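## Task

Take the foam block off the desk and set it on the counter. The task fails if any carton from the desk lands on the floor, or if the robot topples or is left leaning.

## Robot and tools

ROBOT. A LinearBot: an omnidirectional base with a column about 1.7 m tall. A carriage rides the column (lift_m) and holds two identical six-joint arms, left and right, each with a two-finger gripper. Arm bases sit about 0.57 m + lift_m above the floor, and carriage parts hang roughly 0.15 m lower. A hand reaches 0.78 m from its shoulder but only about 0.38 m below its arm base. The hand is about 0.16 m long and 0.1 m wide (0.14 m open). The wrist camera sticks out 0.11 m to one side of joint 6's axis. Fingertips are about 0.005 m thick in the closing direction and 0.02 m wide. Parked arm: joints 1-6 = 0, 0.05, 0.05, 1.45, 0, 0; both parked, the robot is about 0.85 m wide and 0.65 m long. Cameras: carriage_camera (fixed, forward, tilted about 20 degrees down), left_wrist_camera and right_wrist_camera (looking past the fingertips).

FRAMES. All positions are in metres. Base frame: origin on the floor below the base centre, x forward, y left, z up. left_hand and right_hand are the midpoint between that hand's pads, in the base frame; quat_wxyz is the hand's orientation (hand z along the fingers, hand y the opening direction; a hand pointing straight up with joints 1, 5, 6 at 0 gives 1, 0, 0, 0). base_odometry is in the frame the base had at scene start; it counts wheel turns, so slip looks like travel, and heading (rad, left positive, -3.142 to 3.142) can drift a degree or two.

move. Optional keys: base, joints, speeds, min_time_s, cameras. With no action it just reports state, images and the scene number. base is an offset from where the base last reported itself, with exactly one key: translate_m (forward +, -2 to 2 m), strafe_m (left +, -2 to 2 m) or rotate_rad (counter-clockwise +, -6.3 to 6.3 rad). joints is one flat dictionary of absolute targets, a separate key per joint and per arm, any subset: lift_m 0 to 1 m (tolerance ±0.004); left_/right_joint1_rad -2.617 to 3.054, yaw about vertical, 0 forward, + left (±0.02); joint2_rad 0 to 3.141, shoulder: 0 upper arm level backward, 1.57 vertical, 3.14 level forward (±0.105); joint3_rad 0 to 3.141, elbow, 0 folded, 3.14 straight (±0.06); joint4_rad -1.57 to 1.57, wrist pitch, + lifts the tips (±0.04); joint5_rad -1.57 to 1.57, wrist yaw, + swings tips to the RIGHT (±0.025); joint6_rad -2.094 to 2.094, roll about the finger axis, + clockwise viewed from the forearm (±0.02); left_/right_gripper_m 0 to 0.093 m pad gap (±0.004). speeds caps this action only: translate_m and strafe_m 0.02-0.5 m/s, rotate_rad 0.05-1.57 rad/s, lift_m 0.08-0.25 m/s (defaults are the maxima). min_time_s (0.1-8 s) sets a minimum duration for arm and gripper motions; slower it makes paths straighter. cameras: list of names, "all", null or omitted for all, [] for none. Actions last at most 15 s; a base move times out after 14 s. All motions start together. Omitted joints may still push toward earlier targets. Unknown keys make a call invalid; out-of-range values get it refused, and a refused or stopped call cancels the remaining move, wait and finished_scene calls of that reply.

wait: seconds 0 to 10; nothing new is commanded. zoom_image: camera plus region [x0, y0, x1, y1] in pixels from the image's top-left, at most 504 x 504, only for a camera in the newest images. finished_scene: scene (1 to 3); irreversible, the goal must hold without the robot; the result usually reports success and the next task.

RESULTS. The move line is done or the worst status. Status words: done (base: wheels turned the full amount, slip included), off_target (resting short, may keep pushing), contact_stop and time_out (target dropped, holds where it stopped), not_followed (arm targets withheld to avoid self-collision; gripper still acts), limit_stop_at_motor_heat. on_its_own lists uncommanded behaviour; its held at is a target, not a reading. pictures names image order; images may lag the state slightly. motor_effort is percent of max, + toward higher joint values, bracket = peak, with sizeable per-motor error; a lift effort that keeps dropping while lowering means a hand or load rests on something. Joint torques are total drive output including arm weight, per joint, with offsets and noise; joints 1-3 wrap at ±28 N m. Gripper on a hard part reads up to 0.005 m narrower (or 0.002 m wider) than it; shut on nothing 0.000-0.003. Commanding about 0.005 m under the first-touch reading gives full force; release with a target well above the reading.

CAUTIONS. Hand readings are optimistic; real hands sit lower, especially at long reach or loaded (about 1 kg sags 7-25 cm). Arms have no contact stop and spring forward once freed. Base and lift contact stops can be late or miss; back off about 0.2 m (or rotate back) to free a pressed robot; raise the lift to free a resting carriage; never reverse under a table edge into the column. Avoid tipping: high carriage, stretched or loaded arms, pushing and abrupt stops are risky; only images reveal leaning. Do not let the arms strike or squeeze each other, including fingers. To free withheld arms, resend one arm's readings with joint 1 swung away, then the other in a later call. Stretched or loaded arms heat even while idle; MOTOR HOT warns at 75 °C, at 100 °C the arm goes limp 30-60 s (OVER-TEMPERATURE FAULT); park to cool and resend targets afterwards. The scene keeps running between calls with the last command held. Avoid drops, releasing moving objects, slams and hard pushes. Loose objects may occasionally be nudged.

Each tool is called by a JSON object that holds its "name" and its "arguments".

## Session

{"name": "move", "arguments": {"cameras": ["carriage_camera"]}}

Scene clock: 0.00 s.
Joint torques (N m): no reading
base_odometry: x=+0.000 y=+0.000 heading=+0.000
base_status: not commanded
joint_positions: lift_m=+0.300 left_joint1_rad=-0.005 left_joint2_rad=+0.047 left_joint3_rad=+0.038 left_joint4_rad=+1.447 left_joint5_rad=-0.039 left_joint6_rad=-0.008 left_gripper_m=+0.09396 right_joint1_rad=+0.004 right_joint2_rad=+0.041 right_joint3_rad=+0.059 right_joint4_rad=+1.485 right_joint5_rad=-0.003 right_joint6_rad=+0.011 right_gripper_m=+0.09396
joint_status: not commanded
motor_effort: lift_m=+30 drive_wheels=-2
left_hand: x=+0.2672 y=+0.3155 z=+1.2819 quat_wxyz=(+0.998, -0.020, +0.066, -0.006) (m; base frame)
right_hand: x=+0.2494 y=-0.3084 z=+1.2885 quat_wxyz=(+0.999, -0.001, +0.034, +0.008) (m; base frame)
pictures: carriage_camera
Images, in order (width x height): carriage_camera 504x504.

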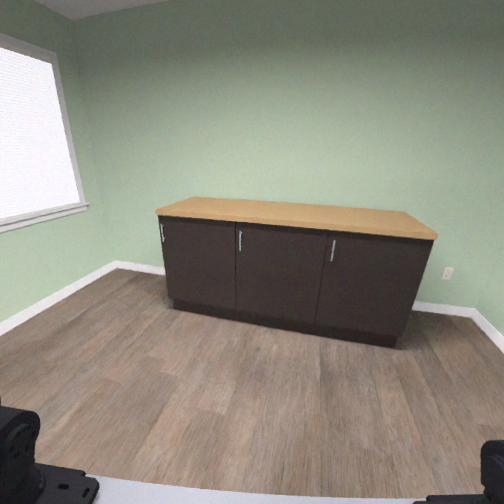

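{"name": "move", "arguments": {"base": {"rotate_rad": 3.14}, "joints": {"lift_m": 0.95}, "cameras": ["carriage_camera"]}}

Scene clock: 6.60 s.
Joint torques (N m): left_arm=[0.64 4.26 6 -0.2 -0.09 -0.05] | right_arm=[-0.03 4.49 7.01 -0.28 0 -0.12]
move: done
base_odometry: x=+0.000 y=+0.000 heading=+3.139
base_status: done
joint_positions: lift_m=+0.950 left_joint1_rad=-0.005 left_joint2_rad=+0.047 left_joint3_rad=+0.038 left_joint4_rad=+1.444 left_joint5_rad=-0.039 left_joint6_rad=-0.008 left_gripper_m=+0.09398 right_joint1_rad=+0.004 right_joint2_rad=+0.041 right_joint3_rad=+0.059 right_joint4_rad=+1.485 right_joint5_rad=-0.003 right_joint6_rad=+0.011 right_gripper_m=+0.09398
joint_status: all done
motor_effort: lift_m=+31(37) drive_wheels=+3(18)
left_hand: x=+0.2678 y=+0.3156 z=+1.9317 quat_wxyz=(+0.998, -0.020, +0.068, -0.006) (m; base frame)
right_hand: x=+0.2496 y=-0.3084 z=+1.9384 quat_wxyz=(+0.999, -0.001, +0.034, +0.008) (m; base frame)
pictures: carriage_camera
Images, in order (width x height): carriage_camera 504x504.

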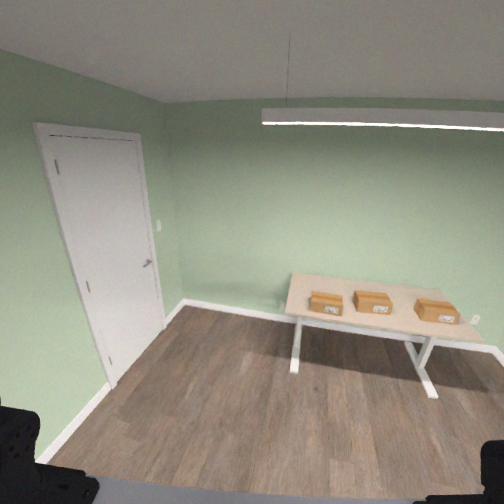

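{"name": "move", "arguments": {"base": {"rotate_rad": -0.238}, "cameras": []}}

{"name": "move", "arguments": {"base": {"strafe_m": -0.5}, "cameras": []}}

{"name": "move", "arguments": {"base": {"translate_m": 0.9}, "cameras": ["carriage_camera"]}}

Scene clock: 18.87 s.
Joint torques (N m): left_arm=[0.5 4.15 6.01 -0.21 -0.09 -0.05] | right_arm=[-0.08 4.52 6.99 -0.28 0 -0.11]
move: done
base_odometry: x=+0.000 y=+0.000 heading=+2.902
base_status: done
joint_positions: lift_m=+0.950 left_joint1_rad=-0.005 left_joint2_rad=+0.047 left_joint3_rad=+0.038 left_joint4_rad=+1.445 left_joint5_rad=-0.039 left_joint6_rad=-0.008 left_gripper_m=+0.09398 right_joint1_rad=+0.004 right_joint2_rad=+0.041 right_joint3_rad=+0.059 right_joint4_rad=+1.485 right_joint5_rad=-0.003 right_joint6_rad=+0.011 right_gripper_m=+0.09398
joint_status: not commanded
motor_effort: lift_m=+31(31) drive_wheels=-8(14)
left_hand: x=+0.2677 y=+0.3156 z=+1.9317 quat_wxyz=(+0.998, -0.020, +0.067, -0.006) (m; base frame)
right_hand: x=+0.2496 y=-0.3084 z=+1.9384 quat_wxyz=(+0.999, -0.001, +0.034, +0.008) (m; base frame)
pictures: none
No camera images: "cameras" was empty.

Scene clock: 22.00 s.
Joint torques (N m): left_arm=[0.66 4.21 6 -0.19 -0.08 -0.05] | right_arm=[-0.13 4.45 7.01 -0.28 0.01 -0.12]
move: done
base_odometry: x=+0.118 y=+0.486 heading=+2.903
base_status: done
joint_positions: lift_m=+0.950 left_joint1_rad=-0.005 left_joint2_rad=+0.047 left_joint3_rad=+0.038 left_joint4_rad=+1.445 left_joint5_rad=-0.039 left_joint6_rad=-0.008 left_gripper_m=+0.09398 right_joint1_rad=+0.005 right_joint2_rad=+0.041 right_joint3_rad=+0.059 right_joint4_rad=+1.485 right_joint5_rad=-0.003 right_joint6_rad=+0.011 right_gripper_m=+0.09398
joint_status: not commanded
motor_effort: lift_m=+31(31) drive_wheels=-10(21)
left_hand: x=+0.2677 y=+0.3156 z=+1.9317 quat_wxyz=(+0.998, -0.020, +0.067, -0.005) (m; base frame)
right_hand: x=+0.2496 y=-0.3084 z=+1.9384 quat_wxyz=(+0.999, -0.001, +0.034, +0.008) (m; base frame)
pictures: none
No camera images: "cameras" was empty.

Scene clock: 26.23 s.
Joint torques (N m): left_arm=[0.57 4.21 6.06 -0.2 -0.09 -0.04] | right_arm=[-0.05 4.48 6.98 -0.28 0.01 -0.12]
move: done
base_odometry: x=-0.756 y=+0.699 heading=+2.903
base_status: done
joint_positions: lift_m=+0.950 left_joint1_rad=-0.005 left_joint2_rad=+0.047 left_joint3_rad=+0.038 left_joint4_rad=+1.445 left_joint5_rad=-0.039 left_joint6_rad=-0.008 left_gripper_m=+0.09398 right_joint1_rad=+0.005 right_joint2_rad=+0.041 right_joint3_rad=+0.059 right_joint4_rad=+1.484 right_joint5_rad=-0.003 right_joint6_rad=+0.011 right_gripper_m=+0.09398
joint_status: not commanded
motor_effort: lift_m=+31(31) drive_wheels=-6(15)
left_hand: x=+0.2677 y=+0.3156 z=+1.9317 quat_wxyz=(+0.998, -0.020, +0.067, -0.005) (m; base frame)
right_hand: x=+0.2497 y=-0.3084 z=+1.9383 quat_wxyz=(+0.999, -0.001, +0.034, +0.008) (m; base frame)
pictures: carriage_camera
Images, in order (width x height): carriage_camera 504x504.

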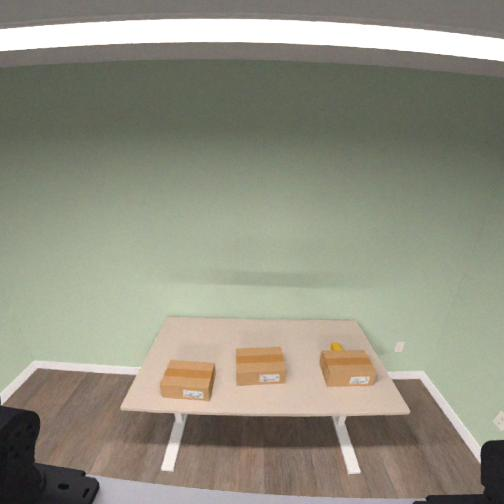

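{"name": "zoom_image", "arguments": {"camera": "carriage_camera", "region": [290, 310, 410, 410]}}

Scaled by 4.200 from the camera's 504x504 image, which has a finer 720x720 frame.

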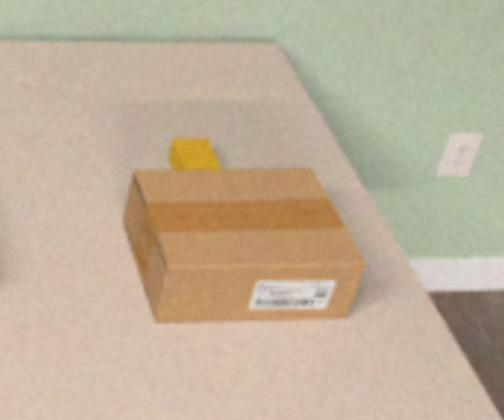

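{"name": "move", "arguments": {"base": {"strafe_m": -0.21}, "joints": {"lift_m": 0.7, "right_joint1_rad": 0.0, "right_joint2_rad": 3.0, "right_joint3_rad": 2.25, "right_joint4_rad": -0.82, "right_joint5_rad": 0, "right_joint6_rad": 0}, "min_time_s": 3, "cameras": []}}

{"name": "move", "arguments": {"base": {"translate_m": 0.52}, "speeds": {"translate_m": 0.25}, "cameras": ["carriage_camera", "right_wrist_camera"]}}

Scene clock: 56.23 s.
Joint torques (N m): left_arm=[0.55 4.29 6.01 -0.19 -0.09 -0.04] | right_arm=[-0.46 -14.49 8.65 0.16 0.06 -0.22]
move: done
base_odometry: x=-0.707 y=+0.904 heading=+2.903
base_status: done
joint_positions: lift_m=+0.700 left_joint1_rad=-0.005 left_joint2_rad=+0.047 left_joint3_rad=+0.038 left_joint4_rad=+1.445 left_joint5_rad=-0.039 left_joint6_rad=-0.008 left_gripper_m=+0.09398 right_joint1_rad=+0.005 right_joint2_rad=+2.995 right_joint3_rad=+2.227 right_joint4_rad=-0.800 right_joint5_rad=-0.003 right_joint6_rad=+0.011 right_gripper_m=+0.09398
joint_status: all done
motor_effort: lift_m=+27(28) drive_wheels=-5(11)
left_hand: x=+0.2677 y=+0.3156 z=+1.6820 quat_wxyz=(+0.998, -0.020, +0.067, -0.005) (m; base frame)
right_hand: x=+0.7327 y=-0.3061 z=+1.0338 quat_wxyz=(+0.002, +0.003, +1.000, +0.001) (m; base frame)
pictures: none
No camera images: "cameras" was empty.

Scene clock: 59.73 s.
Joint torques (N m): left_arm=[0.57 4.14 6.04 -0.2 -0.09 -0.05] | right_arm=[-0.47 -14.49 8.62 0.22 0.05 -0.22]
move: done
base_odometry: x=-1.212 y=+1.027 heading=+2.902
base_status: done
joint_positions: lift_m=+0.700 left_joint1_rad=-0.005 left_joint2_rad=+0.047 left_joint3_rad=+0.038 left_joint4_rad=+1.446 left_joint5_rad=-0.039 left_joint6_rad=-0.008 left_gripper_m=+0.09398 right_joint1_rad=+0.005 right_joint2_rad=+2.995 right_joint3_rad=+2.227 right_joint4_rad=-0.808 right_joint5_rad=-0.003 right_joint6_rad=+0.011 right_gripper_m=+0.09398
joint_status: not commanded
motor_effort: lift_m=+27(27) drive_wheels=-7(14)
left_hand: x=+0.2673 y=+0.3156 z=+1.6821 quat_wxyz=(+0.998, -0.020, +0.067, -0.005) (m; base frame)
right_hand: x=+0.7305 y=-0.3061 z=+1.0338 quat_wxyz=(-0.003, +0.003, +1.000, +0.001) (m; base frame)
pictures: carriage_camera, right_wrist_camera
Images, in order (width x height): carriage_camera 504x504, right_wrist_camera 504x504.

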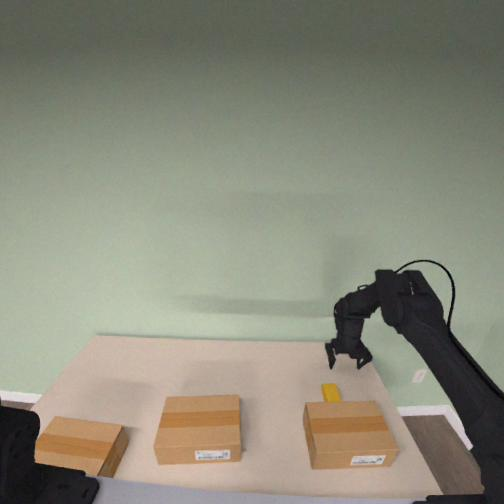

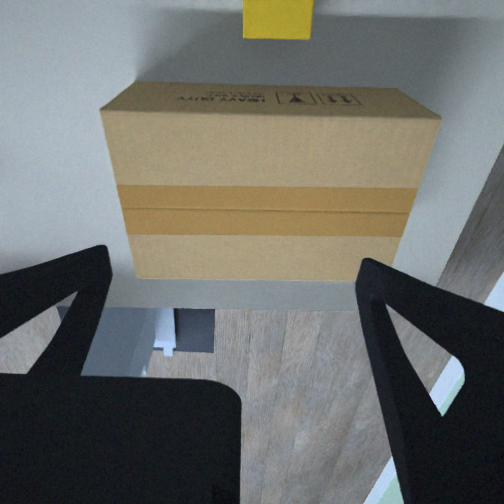

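{"name": "move", "arguments": {"base": {"strafe_m": -0.039}, "joints": {"lift_m": 0.58}, "speeds": {"strafe_m": 0.1}, "cameras": []}}

{"name": "move", "arguments": {"base": {"translate_m": 0.06}, "speeds": {"translate_m": 0.1}, "cameras": ["right_wrist_camera", "carriage_camera"]}}

Scene clock: 76.03 s.
Joint torques (N m): left_arm=[0.59 4.14 5.94 -0.21 -0.07 -0.04] | right_arm=[0.1 -15.8 7.71 0.23 0.05 -0.22]
move: done
base_odometry: x=-1.203 y=+1.065 heading=+2.903
base_status: done
joint_positions: lift_m=+0.580 left_joint1_rad=-0.005 left_joint2_rad=+0.047 left_joint3_rad=+0.038 left_joint4_rad=+1.446 left_joint5_rad=-0.040 left_joint6_rad=-0.008 left_gripper_m=+0.09398 right_joint1_rad=-0.001 right_joint2_rad=+3.008 right_joint3_rad=+2.236 right_joint4_rad=-0.811 right_joint5_rad=-0.003 right_joint6_rad=+0.011 right_gripper_m=+0.09398
joint_status: all done
motor_effort: lift_m=+28(29) drive_wheels=+3(10)
left_hand: x=+0.2674 y=+0.3157 z=+1.5620 quat_wxyz=(+0.998, -0.020, +0.067, -0.005) (m; base frame)
right_hand: x=+0.7286 y=-0.3089 z=+0.9094 quat_wxyz=(-0.006, +0.006, +1.000, +0.001) (m; base frame)
pictures: none
No camera images: "cameras" was empty.

Scene clock: 77.40 s.
Joint torques (N m): left_arm=[0.51 4.15 5.94 -0.22 -0.08 -0.05] | right_arm=[0.05 -15.75 7.72 0.23 0.05 -0.22]
move: done
base_odometry: x=-1.261 y=+1.080 heading=+2.902
base_status: done
joint_positions: lift_m=+0.580 left_joint1_rad=-0.005 left_joint2_rad=+0.047 left_joint3_rad=+0.038 left_joint4_rad=+1.446 left_joint5_rad=-0.040 left_joint6_rad=-0.008 left_gripper_m=+0.09398 right_joint1_rad=-0.001 right_joint2_rad=+3.008 right_joint3_rad=+2.236 right_joint4_rad=-0.811 right_joint5_rad=-0.003 right_joint6_rad=+0.011 right_gripper_m=+0.09398
joint_status: not commanded
motor_effort: lift_m=+28(28) drive_wheels=-6(16)
left_hand: x=+0.2673 y=+0.3157 z=+1.5620 quat_wxyz=(+0.998, -0.020, +0.067, -0.005) (m; base frame)
right_hand: x=+0.7286 y=-0.3089 z=+0.9094 quat_wxyz=(-0.006, +0.006, +1.000, +0.001) (m; base frame)
pictures: carriage_camera, right_wrist_camera
Images, in order (width x height): carriage_camera 504x504, right_wrist_camera 504x504.

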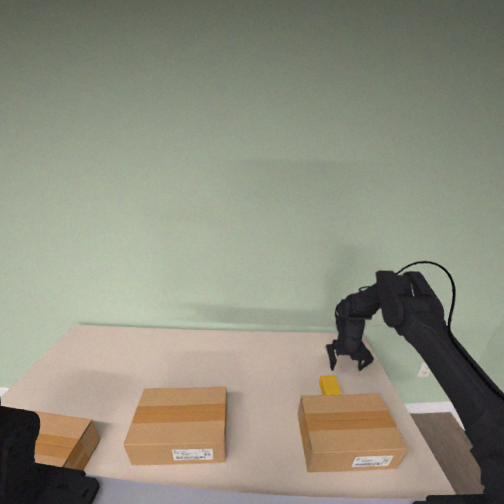

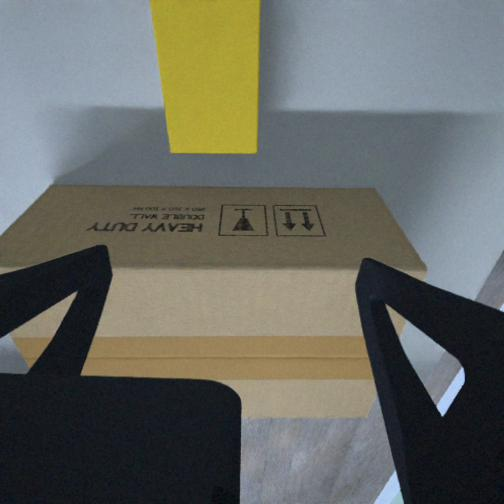

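{"name": "zoom_image", "arguments": {"camera": "carriage_camera", "region": [290, 350, 390, 420]}}

Scaled by 5.040 from the camera's 504x504 image, which has a finer 720x720 frame.

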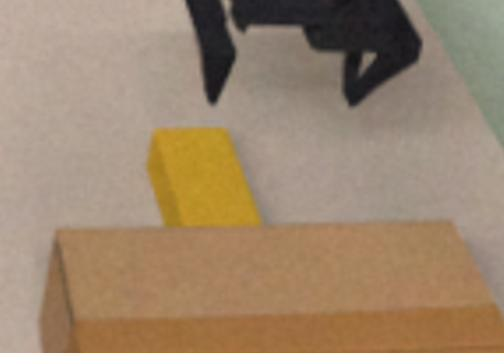

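{"name": "move", "arguments": {"base": {"translate_m": 0.037}, "joints": {"lift_m": 0.48, "right_joint1_rad": 0.032}, "speeds": {"translate_m": 0.1}, "cameras": ["right_wrist_camera", "carriage_camera"]}}

Scene clock: 114.07 s.
Joint torques (N m): left_arm=[0.57 4.23 6.11 -0.21 -0.09 -0.06] | right_arm=[0.1 -16.01 7.51 0.26 0.05 -0.23]
move: done
base_odometry: x=-1.297 y=+1.089 heading=+2.901
base_status: done
joint_positions: lift_m=+0.480 left_joint1_rad=-0.005 left_joint2_rad=+0.047 left_joint3_rad=+0.038 left_joint4_rad=+1.446 left_joint5_rad=-0.040 left_joint6_rad=-0.008 left_gripper_m=+0.09398 right_joint1_rad=+0.031 right_joint2_rad=+3.010 right_joint3_rad=+2.237 right_joint4_rad=-0.814 right_joint5_rad=-0.003 right_joint6_rad=+0.011 right_gripper_m=+0.09398
joint_status: all done
motor_effort: lift_m=+28(29) drive_wheels=-8(16)
left_hand: x=+0.2673 y=+0.3157 z=+1.4621 quat_wxyz=(+0.998, -0.020, +0.067, -0.005) (m; base frame)
right_hand: x=+0.7275 y=-0.2933 z=+0.8087 quat_wxyz=(-0.008, -0.010, +1.000, +0.001) (m; base frame)
pictures: carriage_camera, right_wrist_camera
Images, in order (width x height): carriage_camera 504x504, right_wrist_camera 504x504.

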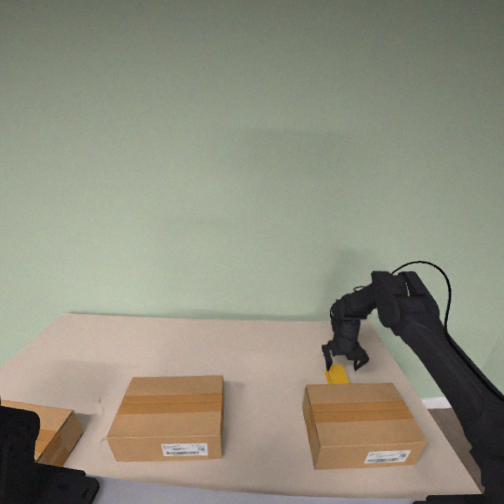

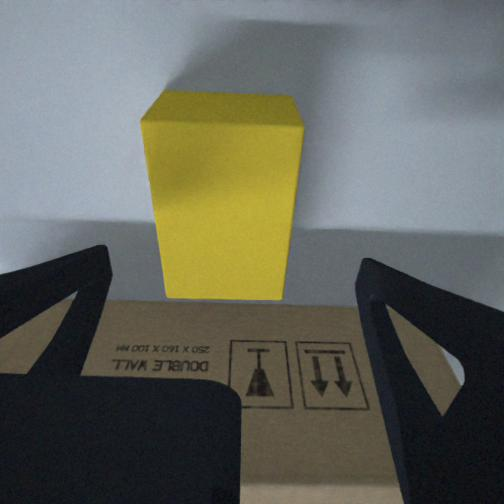

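{"name": "move", "arguments": {"base": {"translate_m": -0.008}, "joints": {"lift_m": 0.425, "right_joint1_rad": 0.04}, "speeds": {"translate_m": 0.1, "lift_m": 0.1}, "cameras": ["right_wrist_camera"]}}

Scene clock: 128.40 s.
Joint torques (N m): left_arm=[0.66 4.21 6 -0.19 -0.08 -0.04] | right_arm=[0.8 -16.05 7.19 0.28 0.04 -0.23]
move: done
base_odometry: x=-1.289 y=+1.087 heading=+2.901
base_status: done
joint_positions: lift_m=+0.425 left_joint1_rad=-0.005 left_joint2_rad=+0.047 left_joint3_rad=+0.038 left_joint4_rad=+1.445 left_joint5_rad=-0.040 left_joint6_rad=-0.008 left_gripper_m=+0.09398 right_joint1_rad=+0.031 right_joint2_rad=+3.011 right_joint3_rad=+2.241 right_joint4_rad=-0.815 right_joint5_rad=-0.003 right_joint6_rad=+0.011 right_gripper_m=+0.09398
joint_status: all done
motor_effort: lift_m=+28(29) drive_wheels=+1(13)
left_hand: x=+0.2676 y=+0.3157 z=+1.4070 quat_wxyz=(+0.998, -0.020, +0.067, -0.005) (m; base frame)
right_hand: x=+0.7285 y=-0.2932 z=+0.7542 quat_wxyz=(-0.007, -0.010, +1.000, +0.001) (m; base frame)
pictures: right_wrist_camera
Images, in order (width x height): right_wrist_camera 504x504.

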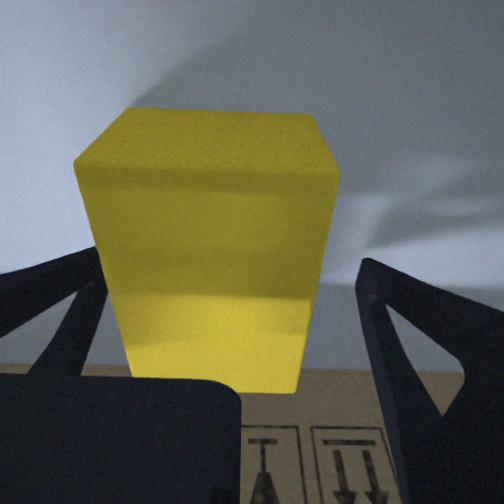

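{"name": "move", "arguments": {"base": {"strafe_m": 0.007}, "joints": {"right_gripper_m": 0.066}, "min_time_s": 1, "speeds": {"strafe_m": 0.05}, "cameras": ["right_wrist_camera"]}}

{"name": "move", "arguments": {"joints": {"right_gripper_m": 0.05}, "min_time_s": 2, "cameras": ["right_wrist_camera"]}}

Scene clock: 150.47 s.
Joint torques (N m): left_arm=[0.61 4.21 6 -0.19 -0.09 -0.04] | right_arm=[0.09 -16.03 7.25 0.27 0.04 -0.22]
move: done
base_odometry: x=-1.291 y=+1.081 heading=+2.900
base_status: done
joint_positions: lift_m=+0.425 left_joint1_rad=-0.005 left_joint2_rad=+0.047 left_joint3_rad=+0.038 left_joint4_rad=+1.445 left_joint5_rad=-0.040 left_joint6_rad=-0.008 left_gripper_m=+0.09398 right_joint1_rad=+0.039 right_joint2_rad=+3.011 right_joint3_rad=+2.241 right_joint4_rad=-0.815 right_joint5_rad=-0.002 right_joint6_rad=+0.011 right_gripper_m=+0.06608
joint_status: all done
motor_effort: lift_m=+28(28) drive_wheels=+5(7)
left_hand: x=+0.2676 y=+0.3156 z=+1.4070 quat_wxyz=(+0.998, -0.020, +0.067, -0.006) (m; base frame)
right_hand: x=+0.7283 y=-0.2894 z=+0.7542 quat_wxyz=(-0.007, -0.014, +1.000, +0.001) (m; base frame)
pictures: right_wrist_camera
Images, in order (width x height): right_wrist_camera 504x504.

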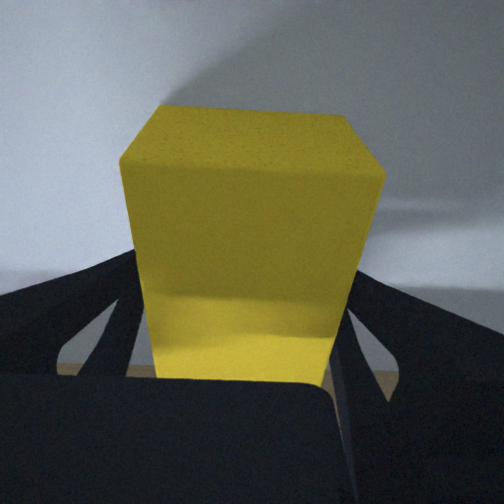

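Scene clock: 152.77 s.
Joint torques (N m): left_arm=[0.59 4.26 6.01 -0.2 -0.08 -0.04] | right_arm=[0.05 -15.99 7.3 0.25 0.04 -0.22]
move: off_target
base_odometry: x=-1.291 y=+1.081 heading=+2.900
base_status: not commanded
joint_positions: lift_m=+0.425 left_joint1_rad=-0.005 left_joint2_rad=+0.047 left_joint3_rad=+0.038 left_joint4_rad=+1.445 left_joint5_rad=-0.040 left_joint6_rad=-0.008 left_gripper_m=+0.09398 right_joint1_rad=+0.039 right_joint2_rad=+3.011 right_joint3_rad=+2.241 right_joint4_rad=-0.815 right_joint5_rad=-0.002 right_joint6_rad=+0.011 right_gripper_m=+0.05680
joint_status: right_gripper_m off_target (ended at +0.05683, target +0.05000)
motor_effort: lift_m=+28(28) drive_wheels=+4(6)
left_hand: x=+0.2676 y=+0.3156 z=+1.4070 quat_wxyz=(+0.998, -0.020, +0.067, -0.006) (m; base frame)
right_hand: x=+0.7283 y=-0.2894 z=+0.7542 quat_wxyz=(-0.007, -0.014, +1.000, +0.001) (m; base frame)
pictures: right_wrist_camera
Images, in order (width x height): right_wrist_camera 504x504.

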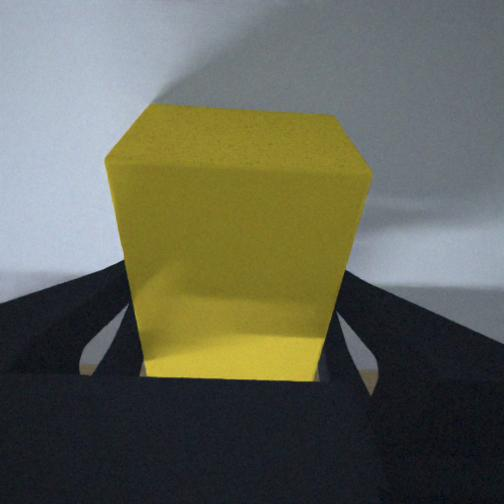

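{"name": "move", "arguments": {"joints": {"lift_m": 0.46}, "speeds": {"lift_m": 0.08}, "cameras": ["right_wrist_camera"]}}

{"name": "move", "arguments": {"joints": {"lift_m": 0.7}, "speeds": {"lift_m": 0.2}, "cameras": ["right_wrist_camera", "carriage_camera"]}}

{"name": "move", "arguments": {"base": {"translate_m": -0.55}, "joints": {"lift_m": 0.74}, "speeds": {"translate_m": 0.3}, "cameras": []}}

{"name": "move", "arguments": {"base": {"rotate_rad": -3.14}, "speeds": {"rotate_rad": 0.9}, "cameras": ["carriage_camera"]}}

Scene clock: 176.43 s.
Joint torques (N m): left_arm=[0.77 4.03 6.08 -0.23 -0.08 -0.05] | right_arm=[0.06 -16.1 7.28 0.28 0.03 -0.23]
move: done
base_odometry: x=-1.291 y=+1.081 heading=+2.900
base_status: not commanded
joint_positions: lift_m=+0.460 left_joint1_rad=-0.005 left_joint2_rad=+0.047 left_joint3_rad=+0.038 left_joint4_rad=+1.445 left_joint5_rad=-0.040 left_joint6_rad=-0.008 left_gripper_m=+0.09398 right_joint1_rad=+0.039 right_joint2_rad=+3.012 right_joint3_rad=+2.241 right_joint4_rad=-0.816 right_joint5_rad=-0.002 right_joint6_rad=+0.011 right_gripper_m=+0.05680
joint_status: all done
motor_effort: lift_m=+31(37) drive_wheels=+2(7)
left_hand: x=+0.2676 y=+0.3156 z=+1.4417 quat_wxyz=(+0.998, -0.020, +0.067, -0.006) (m; base frame)
right_hand: x=+0.7277 y=-0.2894 z=+0.7886 quat_wxyz=(-0.008, -0.014, +1.000, +0.001) (m; base frame)
pictures: right_wrist_camera
Images, in order (width x height): right_wrist_camera 504x504.

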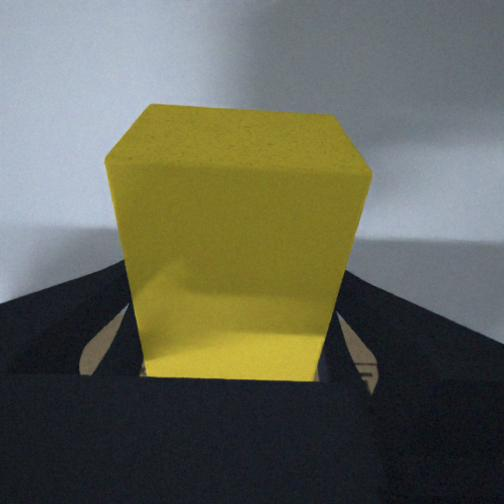

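Scene clock: 178.10 s.
Joint torques (N m): left_arm=[0.57 4.25 6.04 -0.19 -0.08 -0.06] | right_arm=[0.05 -16.06 7.16 0.29 0.04 -0.23]
move: done
base_odometry: x=-1.291 y=+1.081 heading=+2.900
base_status: not commanded
joint_positions: lift_m=+0.700 left_joint1_rad=-0.005 left_joint2_rad=+0.047 left_joint3_rad=+0.038 left_joint4_rad=+1.445 left_joint5_rad=-0.040 left_joint6_rad=-0.008 left_gripper_m=+0.09398 right_joint1_rad=+0.039 right_joint2_rad=+3.012 right_joint3_rad=+2.241 right_joint4_rad=-0.817 right_joint5_rad=-0.002 right_joint6_rad=+0.011 right_gripper_m=+0.05680
joint_status: all done
motor_effort: lift_m=+31(37) drive_wheels=-8(9)
left_hand: x=+0.2676 y=+0.3156 z=+1.6818 quat_wxyz=(+0.998, -0.020, +0.067, -0.006) (m; base frame)
right_hand: x=+0.7278 y=-0.2894 z=+1.0287 quat_wxyz=(-0.008, -0.014, +1.000, +0.001) (m; base frame)
pictures: carriage_camera, right_wrist_camera
Images, in order (width x height): carriage_camera 504x504, right_wrist_camera 504x504.

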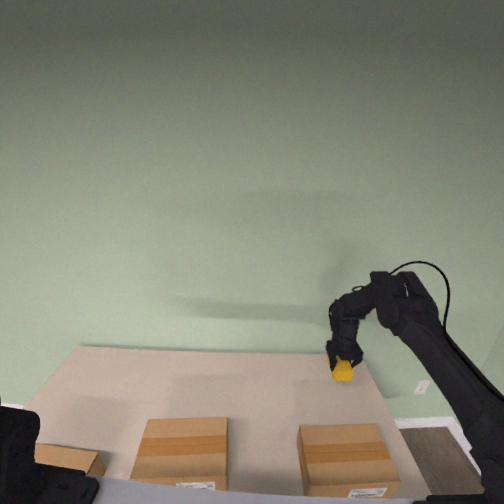

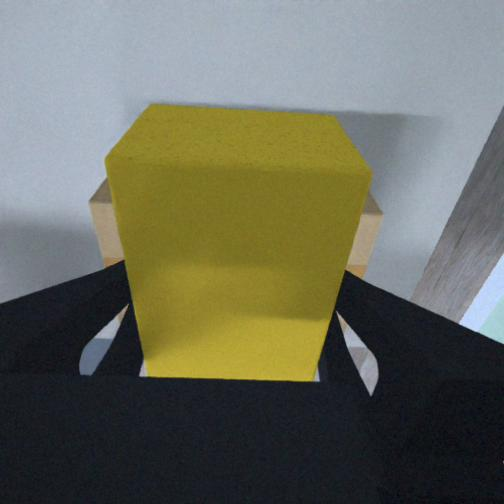

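Scene clock: 181.53 s.
Joint torques (N m): left_arm=[0.64 4.29 5.97 -0.18 -0.08 -0.05] | right_arm=[0.06 -16.1 6.93 0.29 0.04 -0.23]
move: done
base_odometry: x=-0.757 y=+0.949 heading=+2.900
base_status: done
joint_positions: lift_m=+0.740 left_joint1_rad=-0.005 left_joint2_rad=+0.047 left_joint3_rad=+0.038 left_joint4_rad=+1.445 left_joint5_rad=-0.040 left_joint6_rad=-0.008 left_gripper_m=+0.09398 right_joint1_rad=+0.039 right_joint2_rad=+3.012 right_joint3_rad=+2.244 right_joint4_rad=-0.817 right_joint5_rad=-0.002 right_joint6_rad=+0.011 right_gripper_m=+0.05680
joint_status: all done
motor_effort: lift_m=+30(38) drive_wheels=-2(17)
left_hand: x=+0.2677 y=+0.3156 z=+1.7218 quat_wxyz=(+0.998, -0.020, +0.067, -0.006) (m; base frame)
right_hand: x=+0.7288 y=-0.2894 z=+1.0694 quat_wxyz=(-0.007, -0.014, +1.000, +0.001) (m; base frame)
pictures: none
No camera images: "cameras" was empty.

Scene clock: 186.47 s.
Joint torques (N m): left_arm=[0.55 4.27 5.97 -0.18 -0.09 -0.05] | right_arm=[0.58 -16.08 6.95 0.29 0.04 -0.23]
move: done
base_odometry: x=-0.757 y=+0.949 heading=-0.239
base_status: done
joint_positions: lift_m=+0.740 left_joint1_rad=-0.005 left_joint2_rad=+0.047 left_joint3_rad=+0.038 left_joint4_rad=+1.445 left_joint5_rad=-0.040 left_joint6_rad=-0.008 left_gripper_m=+0.09400 right_joint1_rad=+0.033 right_joint2_rad=+3.012 right_joint3_rad=+2.244 right_joint4_rad=-0.817 right_joint5_rad=-0.002 right_joint6_rad=+0.011 right_gripper_m=+0.05680
joint_status: not commanded
motor_effort: lift_m=+30(31) drive_wheels=+6(16)
left_hand: x=+0.2677 y=+0.3157 z=+1.7218 quat_wxyz=(+0.998, -0.020, +0.067, -0.006) (m; base frame)
right_hand: x=+0.7289 y=-0.2920 z=+1.0694 quat_wxyz=(-0.007, -0.011, +1.000, +0.001) (m; base frame)
pictures: carriage_camera
Images, in order (width x height): carriage_camera 504x504.

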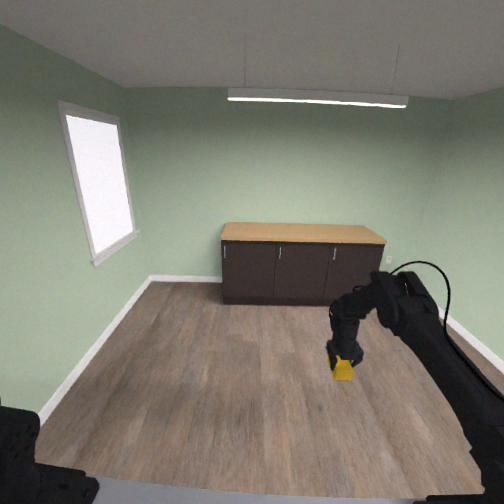

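{"name": "move", "arguments": {"base": {"translate_m": 1.55}, "speeds": {"translate_m": 0.4}, "cameras": ["carriage_camera", "right_wrist_camera"]}}

Scene clock: 198.40 s.
Joint torques (N m): left_arm=[0.64 4.23 6 -0.22 -0.08 -0.06] | right_arm=[0.51 -16.09 7.01 0.31 0.04 -0.21]
move: done
base_odometry: x=+0.748 y=+0.579 heading=-0.241
base_status: done
joint_positions: lift_m=+0.740 left_joint1_rad=-0.005 left_joint2_rad=+0.047 left_joint3_rad=+0.038 left_joint4_rad=+1.446 left_joint5_rad=-0.040 left_joint6_rad=-0.008 left_gripper_m=+0.09400 right_joint1_rad=+0.033 right_joint2_rad=+3.012 right_joint3_rad=+2.244 right_joint4_rad=-0.817 right_joint5_rad=-0.002 right_joint6_rad=+0.011 right_gripper_m=+0.05680
joint_status: not commanded
motor_effort: lift_m=+30(31) drive_wheels=-13(23)
left_hand: x=+0.2674 y=+0.3157 z=+1.7218 quat_wxyz=(+0.998, -0.020, +0.067, -0.006) (m; base frame)
right_hand: x=+0.7289 y=-0.2920 z=+1.0694 quat_wxyz=(-0.007, -0.011, +1.000, +0.001) (m; base frame)
pictures: carriage_camera, right_wrist_camera
Images, in order (width x height): carriage_camera 504x504, right_wrist_camera 504x504.

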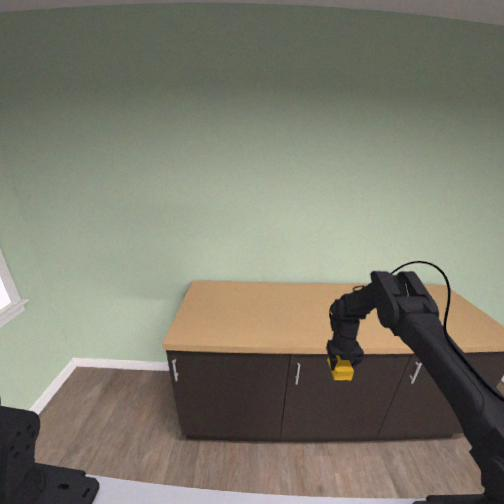

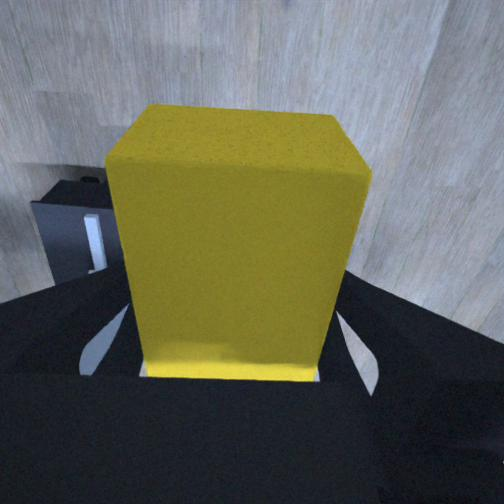

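{"name": "move", "arguments": {"base": {"translate_m": 0.4}, "speeds": {"translate_m": 0.25}, "cameras": ["carriage_camera", "right_wrist_camera"]}}

{"name": "move", "arguments": {"joints": {"lift_m": 0.635}, "speeds": {"lift_m": 0.1}, "cameras": ["carriage_camera", "right_wrist_camera"]}}

Scene clock: 208.03 s.
Joint torques (N m): left_arm=[0.64 4.23 5.98 -0.22 -0.08 -0.05] | right_arm=[0.54 -16.02 6.93 0.3 0.03 -0.22]
move: done
base_odometry: x=+1.136 y=+0.483 heading=-0.242
base_status: done
joint_positions: lift_m=+0.740 left_joint1_rad=-0.005 left_joint2_rad=+0.047 left_joint3_rad=+0.038 left_joint4_rad=+1.447 left_joint5_rad=-0.040 left_joint6_rad=-0.008 left_gripper_m=+0.09400 right_joint1_rad=+0.033 right_joint2_rad=+3.012 right_joint3_rad=+2.244 right_joint4_rad=-0.818 right_joint5_rad=-0.002 right_joint6_rad=+0.011 right_gripper_m=+0.05680
joint_status: not commanded
motor_effort: lift_m=+30(31) drive_wheels=-12(19)
left_hand: x=+0.2672 y=+0.3157 z=+1.7218 quat_wxyz=(+0.998, -0.020, +0.066, -0.006) (m; base frame)
right_hand: x=+0.7285 y=-0.2920 z=+1.0694 quat_wxyz=(-0.008, -0.011, +1.000, +0.001) (m; base frame)
pictures: carriage_camera, right_wrist_camera
Images, in order (width x height): carriage_camera 504x504, right_wrist_camera 504x504.

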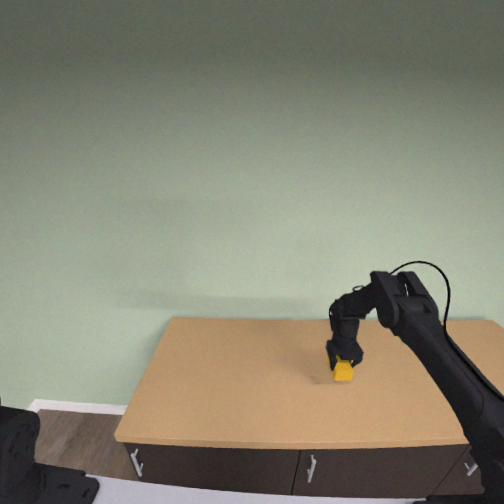

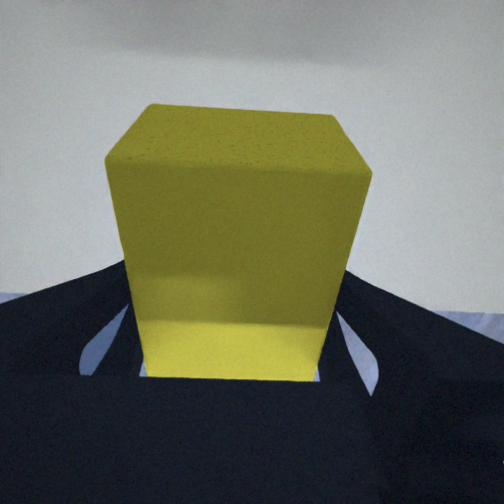

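Scene clock: 209.47 s.
Joint torques (N m): left_arm=[0.64 4.11 6.04 -0.24 -0.07 -0.05] | right_arm=[0.47 -16.16 6.89 0.32 0.04 -0.23]
move: done
base_odometry: x=+1.136 y=+0.483 heading=-0.242
base_status: not commanded
joint_positions: lift_m=+0.635 left_joint1_rad=-0.005 left_joint2_rad=+0.047 left_joint3_rad=+0.038 left_joint4_rad=+1.447 left_joint5_rad=-0.040 left_joint6_rad=-0.008 left_gripper_m=+0.09400 right_joint1_rad=+0.033 right_joint2_rad=+3.012 right_joint3_rad=+2.244 right_joint4_rad=-0.819 right_joint5_rad=-0.002 right_joint6_rad=+0.011 right_gripper_m=+0.05679
joint_status: all done
motor_effort: lift_m=+28(29) drive_wheels=-10(12)
left_hand: x=+0.2672 y=+0.3157 z=+1.6171 quat_wxyz=(+0.998, -0.020, +0.066, -0.006) (m; base frame)
right_hand: x=+0.7283 y=-0.2921 z=+0.9646 quat_wxyz=(-0.008, -0.011, +1.000, +0.001) (m; base frame)
pictures: carriage_camera, right_wrist_camera
Images, in order (width x height): carriage_camera 504x504, right_wrist_camera 504x504.

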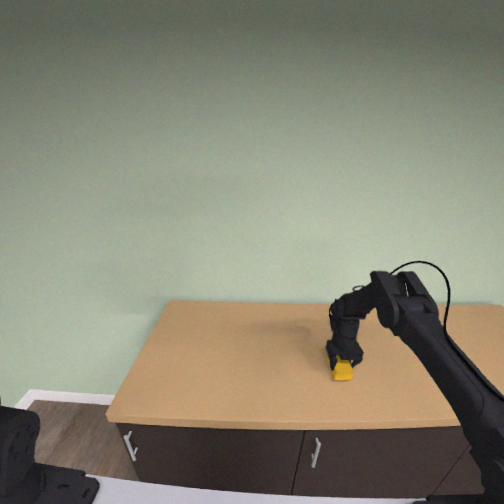

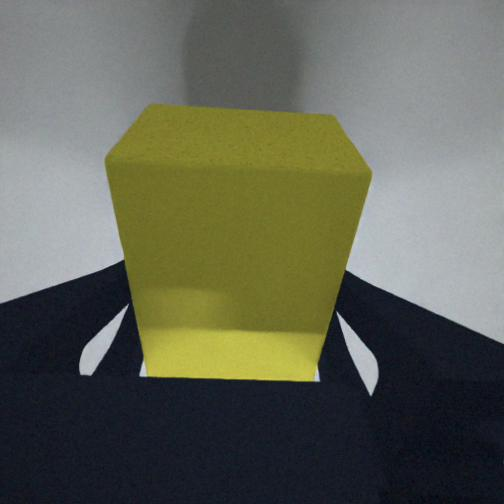

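{"name": "move", "arguments": {"joints": {"lift_m": 0.62}, "speeds": {"lift_m": 0.08}, "cameras": ["right_wrist_camera"]}}

{"name": "move", "arguments": {"joints": {"lift_m": 0.612}, "speeds": {"lift_m": 0.08}, "cameras": ["right_wrist_camera"]}}

Scene clock: 214.60 s.
Joint torques (N m): left_arm=[0.59 4.19 5.89 -0.22 -0.08 -0.05] | right_arm=[0.54 -16.09 6.94 0.32 0.04 -0.22]
move: done
base_odometry: x=+1.136 y=+0.483 heading=-0.242
base_status: not commanded
joint_positions: lift_m=+0.620 left_joint1_rad=-0.005 left_joint2_rad=+0.047 left_joint3_rad=+0.038 left_joint4_rad=+1.447 left_joint5_rad=-0.040 left_joint6_rad=-0.008 left_gripper_m=+0.09400 right_joint1_rad=+0.033 right_joint2_rad=+3.012 right_joint3_rad=+2.244 right_joint4_rad=-0.819 right_joint5_rad=-0.002 right_joint6_rad=+0.011 right_gripper_m=+0.05679
joint_status: all done
motor_effort: lift_m=+27(29) drive_wheels=-10(12)
left_hand: x=+0.2672 y=+0.3157 z=+1.6021 quat_wxyz=(+0.998, -0.020, +0.066, -0.006) (m; base frame)
right_hand: x=+0.7283 y=-0.2921 z=+0.9497 quat_wxyz=(-0.008, -0.011, +1.000, +0.001) (m; base frame)
pictures: right_wrist_camera
Images, in order (width x height): right_wrist_camera 504x504.

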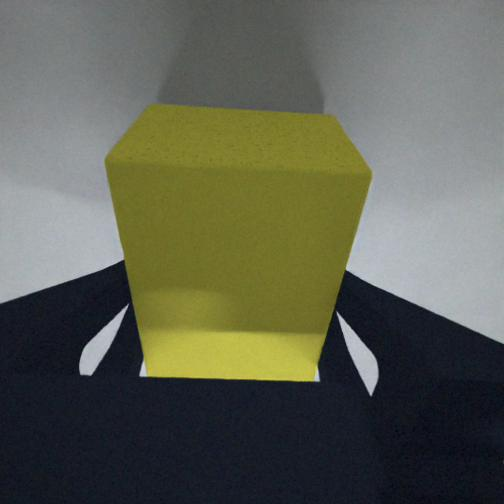

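Scene clock: 215.10 s.
Joint torques (N m): left_arm=[0.61 4.16 6.01 -0.23 -0.07 -0.04] | right_arm=[0.53 -15.83 6.76 0.3 0.04 -0.22]
move: done
base_odometry: x=+1.136 y=+0.483 heading=-0.242
base_status: not commanded
joint_positions: lift_m=+0.612 left_joint1_rad=-0.005 left_joint2_rad=+0.047 left_joint3_rad=+0.038 left_joint4_rad=+1.447 left_joint5_rad=-0.040 left_joint6_rad=-0.008 left_gripper_m=+0.09400 right_joint1_rad=+0.033 right_joint2_rad=+3.008 right_joint3_rad=+2.246 right_joint4_rad=-0.817 right_joint5_rad=-0.002 right_joint6_rad=+0.011 right_gripper_m=+0.05679
joint_status: all done
motor_effort: lift_m=+26(28) drive_wheels=-10(11)
left_hand: x=+0.2672 y=+0.3157 z=+1.5942 quat_wxyz=(+0.998, -0.020, +0.066, -0.006) (m; base frame)
right_hand: x=+0.7309 y=-0.2920 z=+0.9438 quat_wxyz=(-0.004, -0.011, +1.000, +0.001) (m; base frame)
pictures: right_wrist_camera
Images, in order (width x height): right_wrist_camera 504x504.

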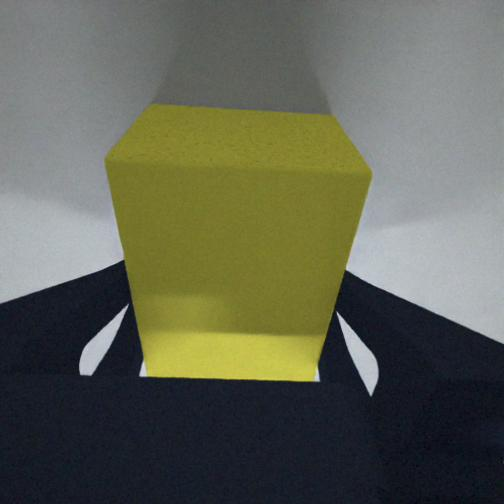

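{"name": "move", "arguments": {"joints": {"right_gripper_m": 0.062}, "min_time_s": 1, "cameras": []}}

{"name": "move", "arguments": {"joints": {"right_gripper_m": 0.09}, "min_time_s": 1, "cameras": ["right_wrist_camera"]}}

{"name": "move", "arguments": {"joints": {"lift_m": 0.74}, "speeds": {"lift_m": 0.15}, "cameras": ["right_wrist_camera", "carriage_camera"]}}

Scene clock: 221.93 s.
Joint torques (N m): left_arm=[0.61 4.25 6.01 -0.23 -0.07 -0.06] | right_arm=[0.51 -15.79 6.75 0.29 0.04 -0.23]
move: done
base_odometry: x=+1.136 y=+0.483 heading=-0.242
base_status: not commanded
joint_positions: lift_m=+0.612 left_joint1_rad=-0.005 left_joint2_rad=+0.047 left_joint3_rad=+0.038 left_joint4_rad=+1.447 left_joint5_rad=-0.040 left_joint6_rad=-0.008 left_gripper_m=+0.09400 right_joint1_rad=+0.033 right_joint2_rad=+3.008 right_joint3_rad=+2.246 right_joint4_rad=-0.817 right_joint5_rad=-0.002 right_joint6_rad=+0.011 right_gripper_m=+0.06194
joint_status: all done
motor_effort: lift_m=+26(26) drive_wheels=-10(11)
left_hand: x=+0.2672 y=+0.3157 z=+1.5942 quat_wxyz=(+0.998, -0.020, +0.066, -0.006) (m; base frame)
right_hand: x=+0.7309 y=-0.2920 z=+0.9438 quat_wxyz=(-0.004, -0.011, +1.000, +0.001) (m; base frame)
pictures: none
No camera images: "cameras" was empty.

Scene clock: 223.23 s.
Joint torques (N m): left_arm=[0.61 4.23 6.01 -0.23 -0.07 -0.04] | right_arm=[0.5 -15.83 6.74 0.31 0.04 -0.23]
move: done
base_odometry: x=+1.136 y=+0.483 heading=-0.242
base_status: not commanded
joint_positions: lift_m=+0.612 left_joint1_rad=-0.005 left_joint2_rad=+0.047 left_joint3_rad=+0.038 left_joint4_rad=+1.447 left_joint5_rad=-0.040 left_joint6_rad=-0.008 left_gripper_m=+0.09400 right_joint1_rad=+0.033 right_joint2_rad=+3.008 right_joint3_rad=+2.246 right_joint4_rad=-0.817 right_joint5_rad=-0.002 right_joint6_rad=+0.011 right_gripper_m=+0.08992
joint_status: all done
motor_effort: lift_m=+26(26) drive_wheels=-10(12)
left_hand: x=+0.2672 y=+0.3157 z=+1.5942 quat_wxyz=(+0.998, -0.020, +0.066, -0.006) (m; base frame)
right_hand: x=+0.7309 y=-0.2920 z=+0.9438 quat_wxyz=(-0.004, -0.011, +1.000, +0.001) (m; base frame)
pictures: right_wrist_camera
Images, in order (width x height): right_wrist_camera 504x504.

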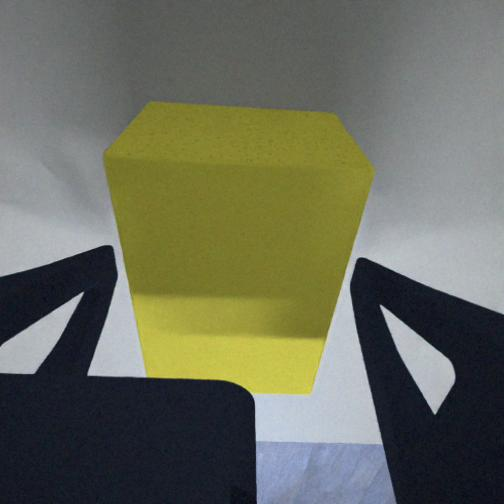

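Scene clock: 224.53 s.
Joint torques (N m): left_arm=[0.65 4.23 6.01 -0.2 -0.06 -0.04] | right_arm=[0.64 -16.05 6.71 0.3 0.03 -0.23]
move: done
base_odometry: x=+1.136 y=+0.483 heading=-0.242
base_status: not commanded
joint_positions: lift_m=+0.740 left_joint1_rad=-0.005 left_joint2_rad=+0.047 left_joint3_rad=+0.038 left_joint4_rad=+1.447 left_joint5_rad=-0.040 left_joint6_rad=-0.008 left_gripper_m=+0.09400 right_joint1_rad=+0.033 right_joint2_rad=+3.011 right_joint3_rad=+2.246 right_joint4_rad=-0.817 right_joint5_rad=-0.002 right_joint6_rad=+0.011 right_gripper_m=+0.08992
joint_status: all done
motor_effort: lift_m=+31(38) drive_wheels=-10(11)
left_hand: x=+0.2672 y=+0.3157 z=+1.7218 quat_wxyz=(+0.998, -0.020, +0.066, -0.006) (m; base frame)
right_hand: x=+0.7300 y=-0.2920 z=+1.0701 quat_wxyz=(-0.005, -0.011, +1.000, +0.001) (m; base frame)
pictures: carriage_camera, right_wrist_camera
Images, in order (width x height): carriage_camera 504x504, right_wrist_camera 504x504.

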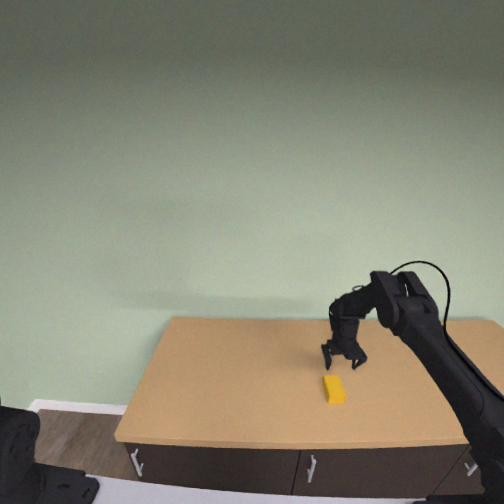

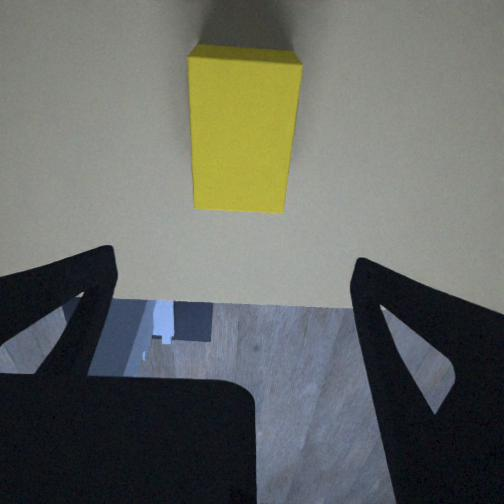

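{"name": "finished_scene", "arguments": {"scene": 2}}

The scene is finished: the task was done.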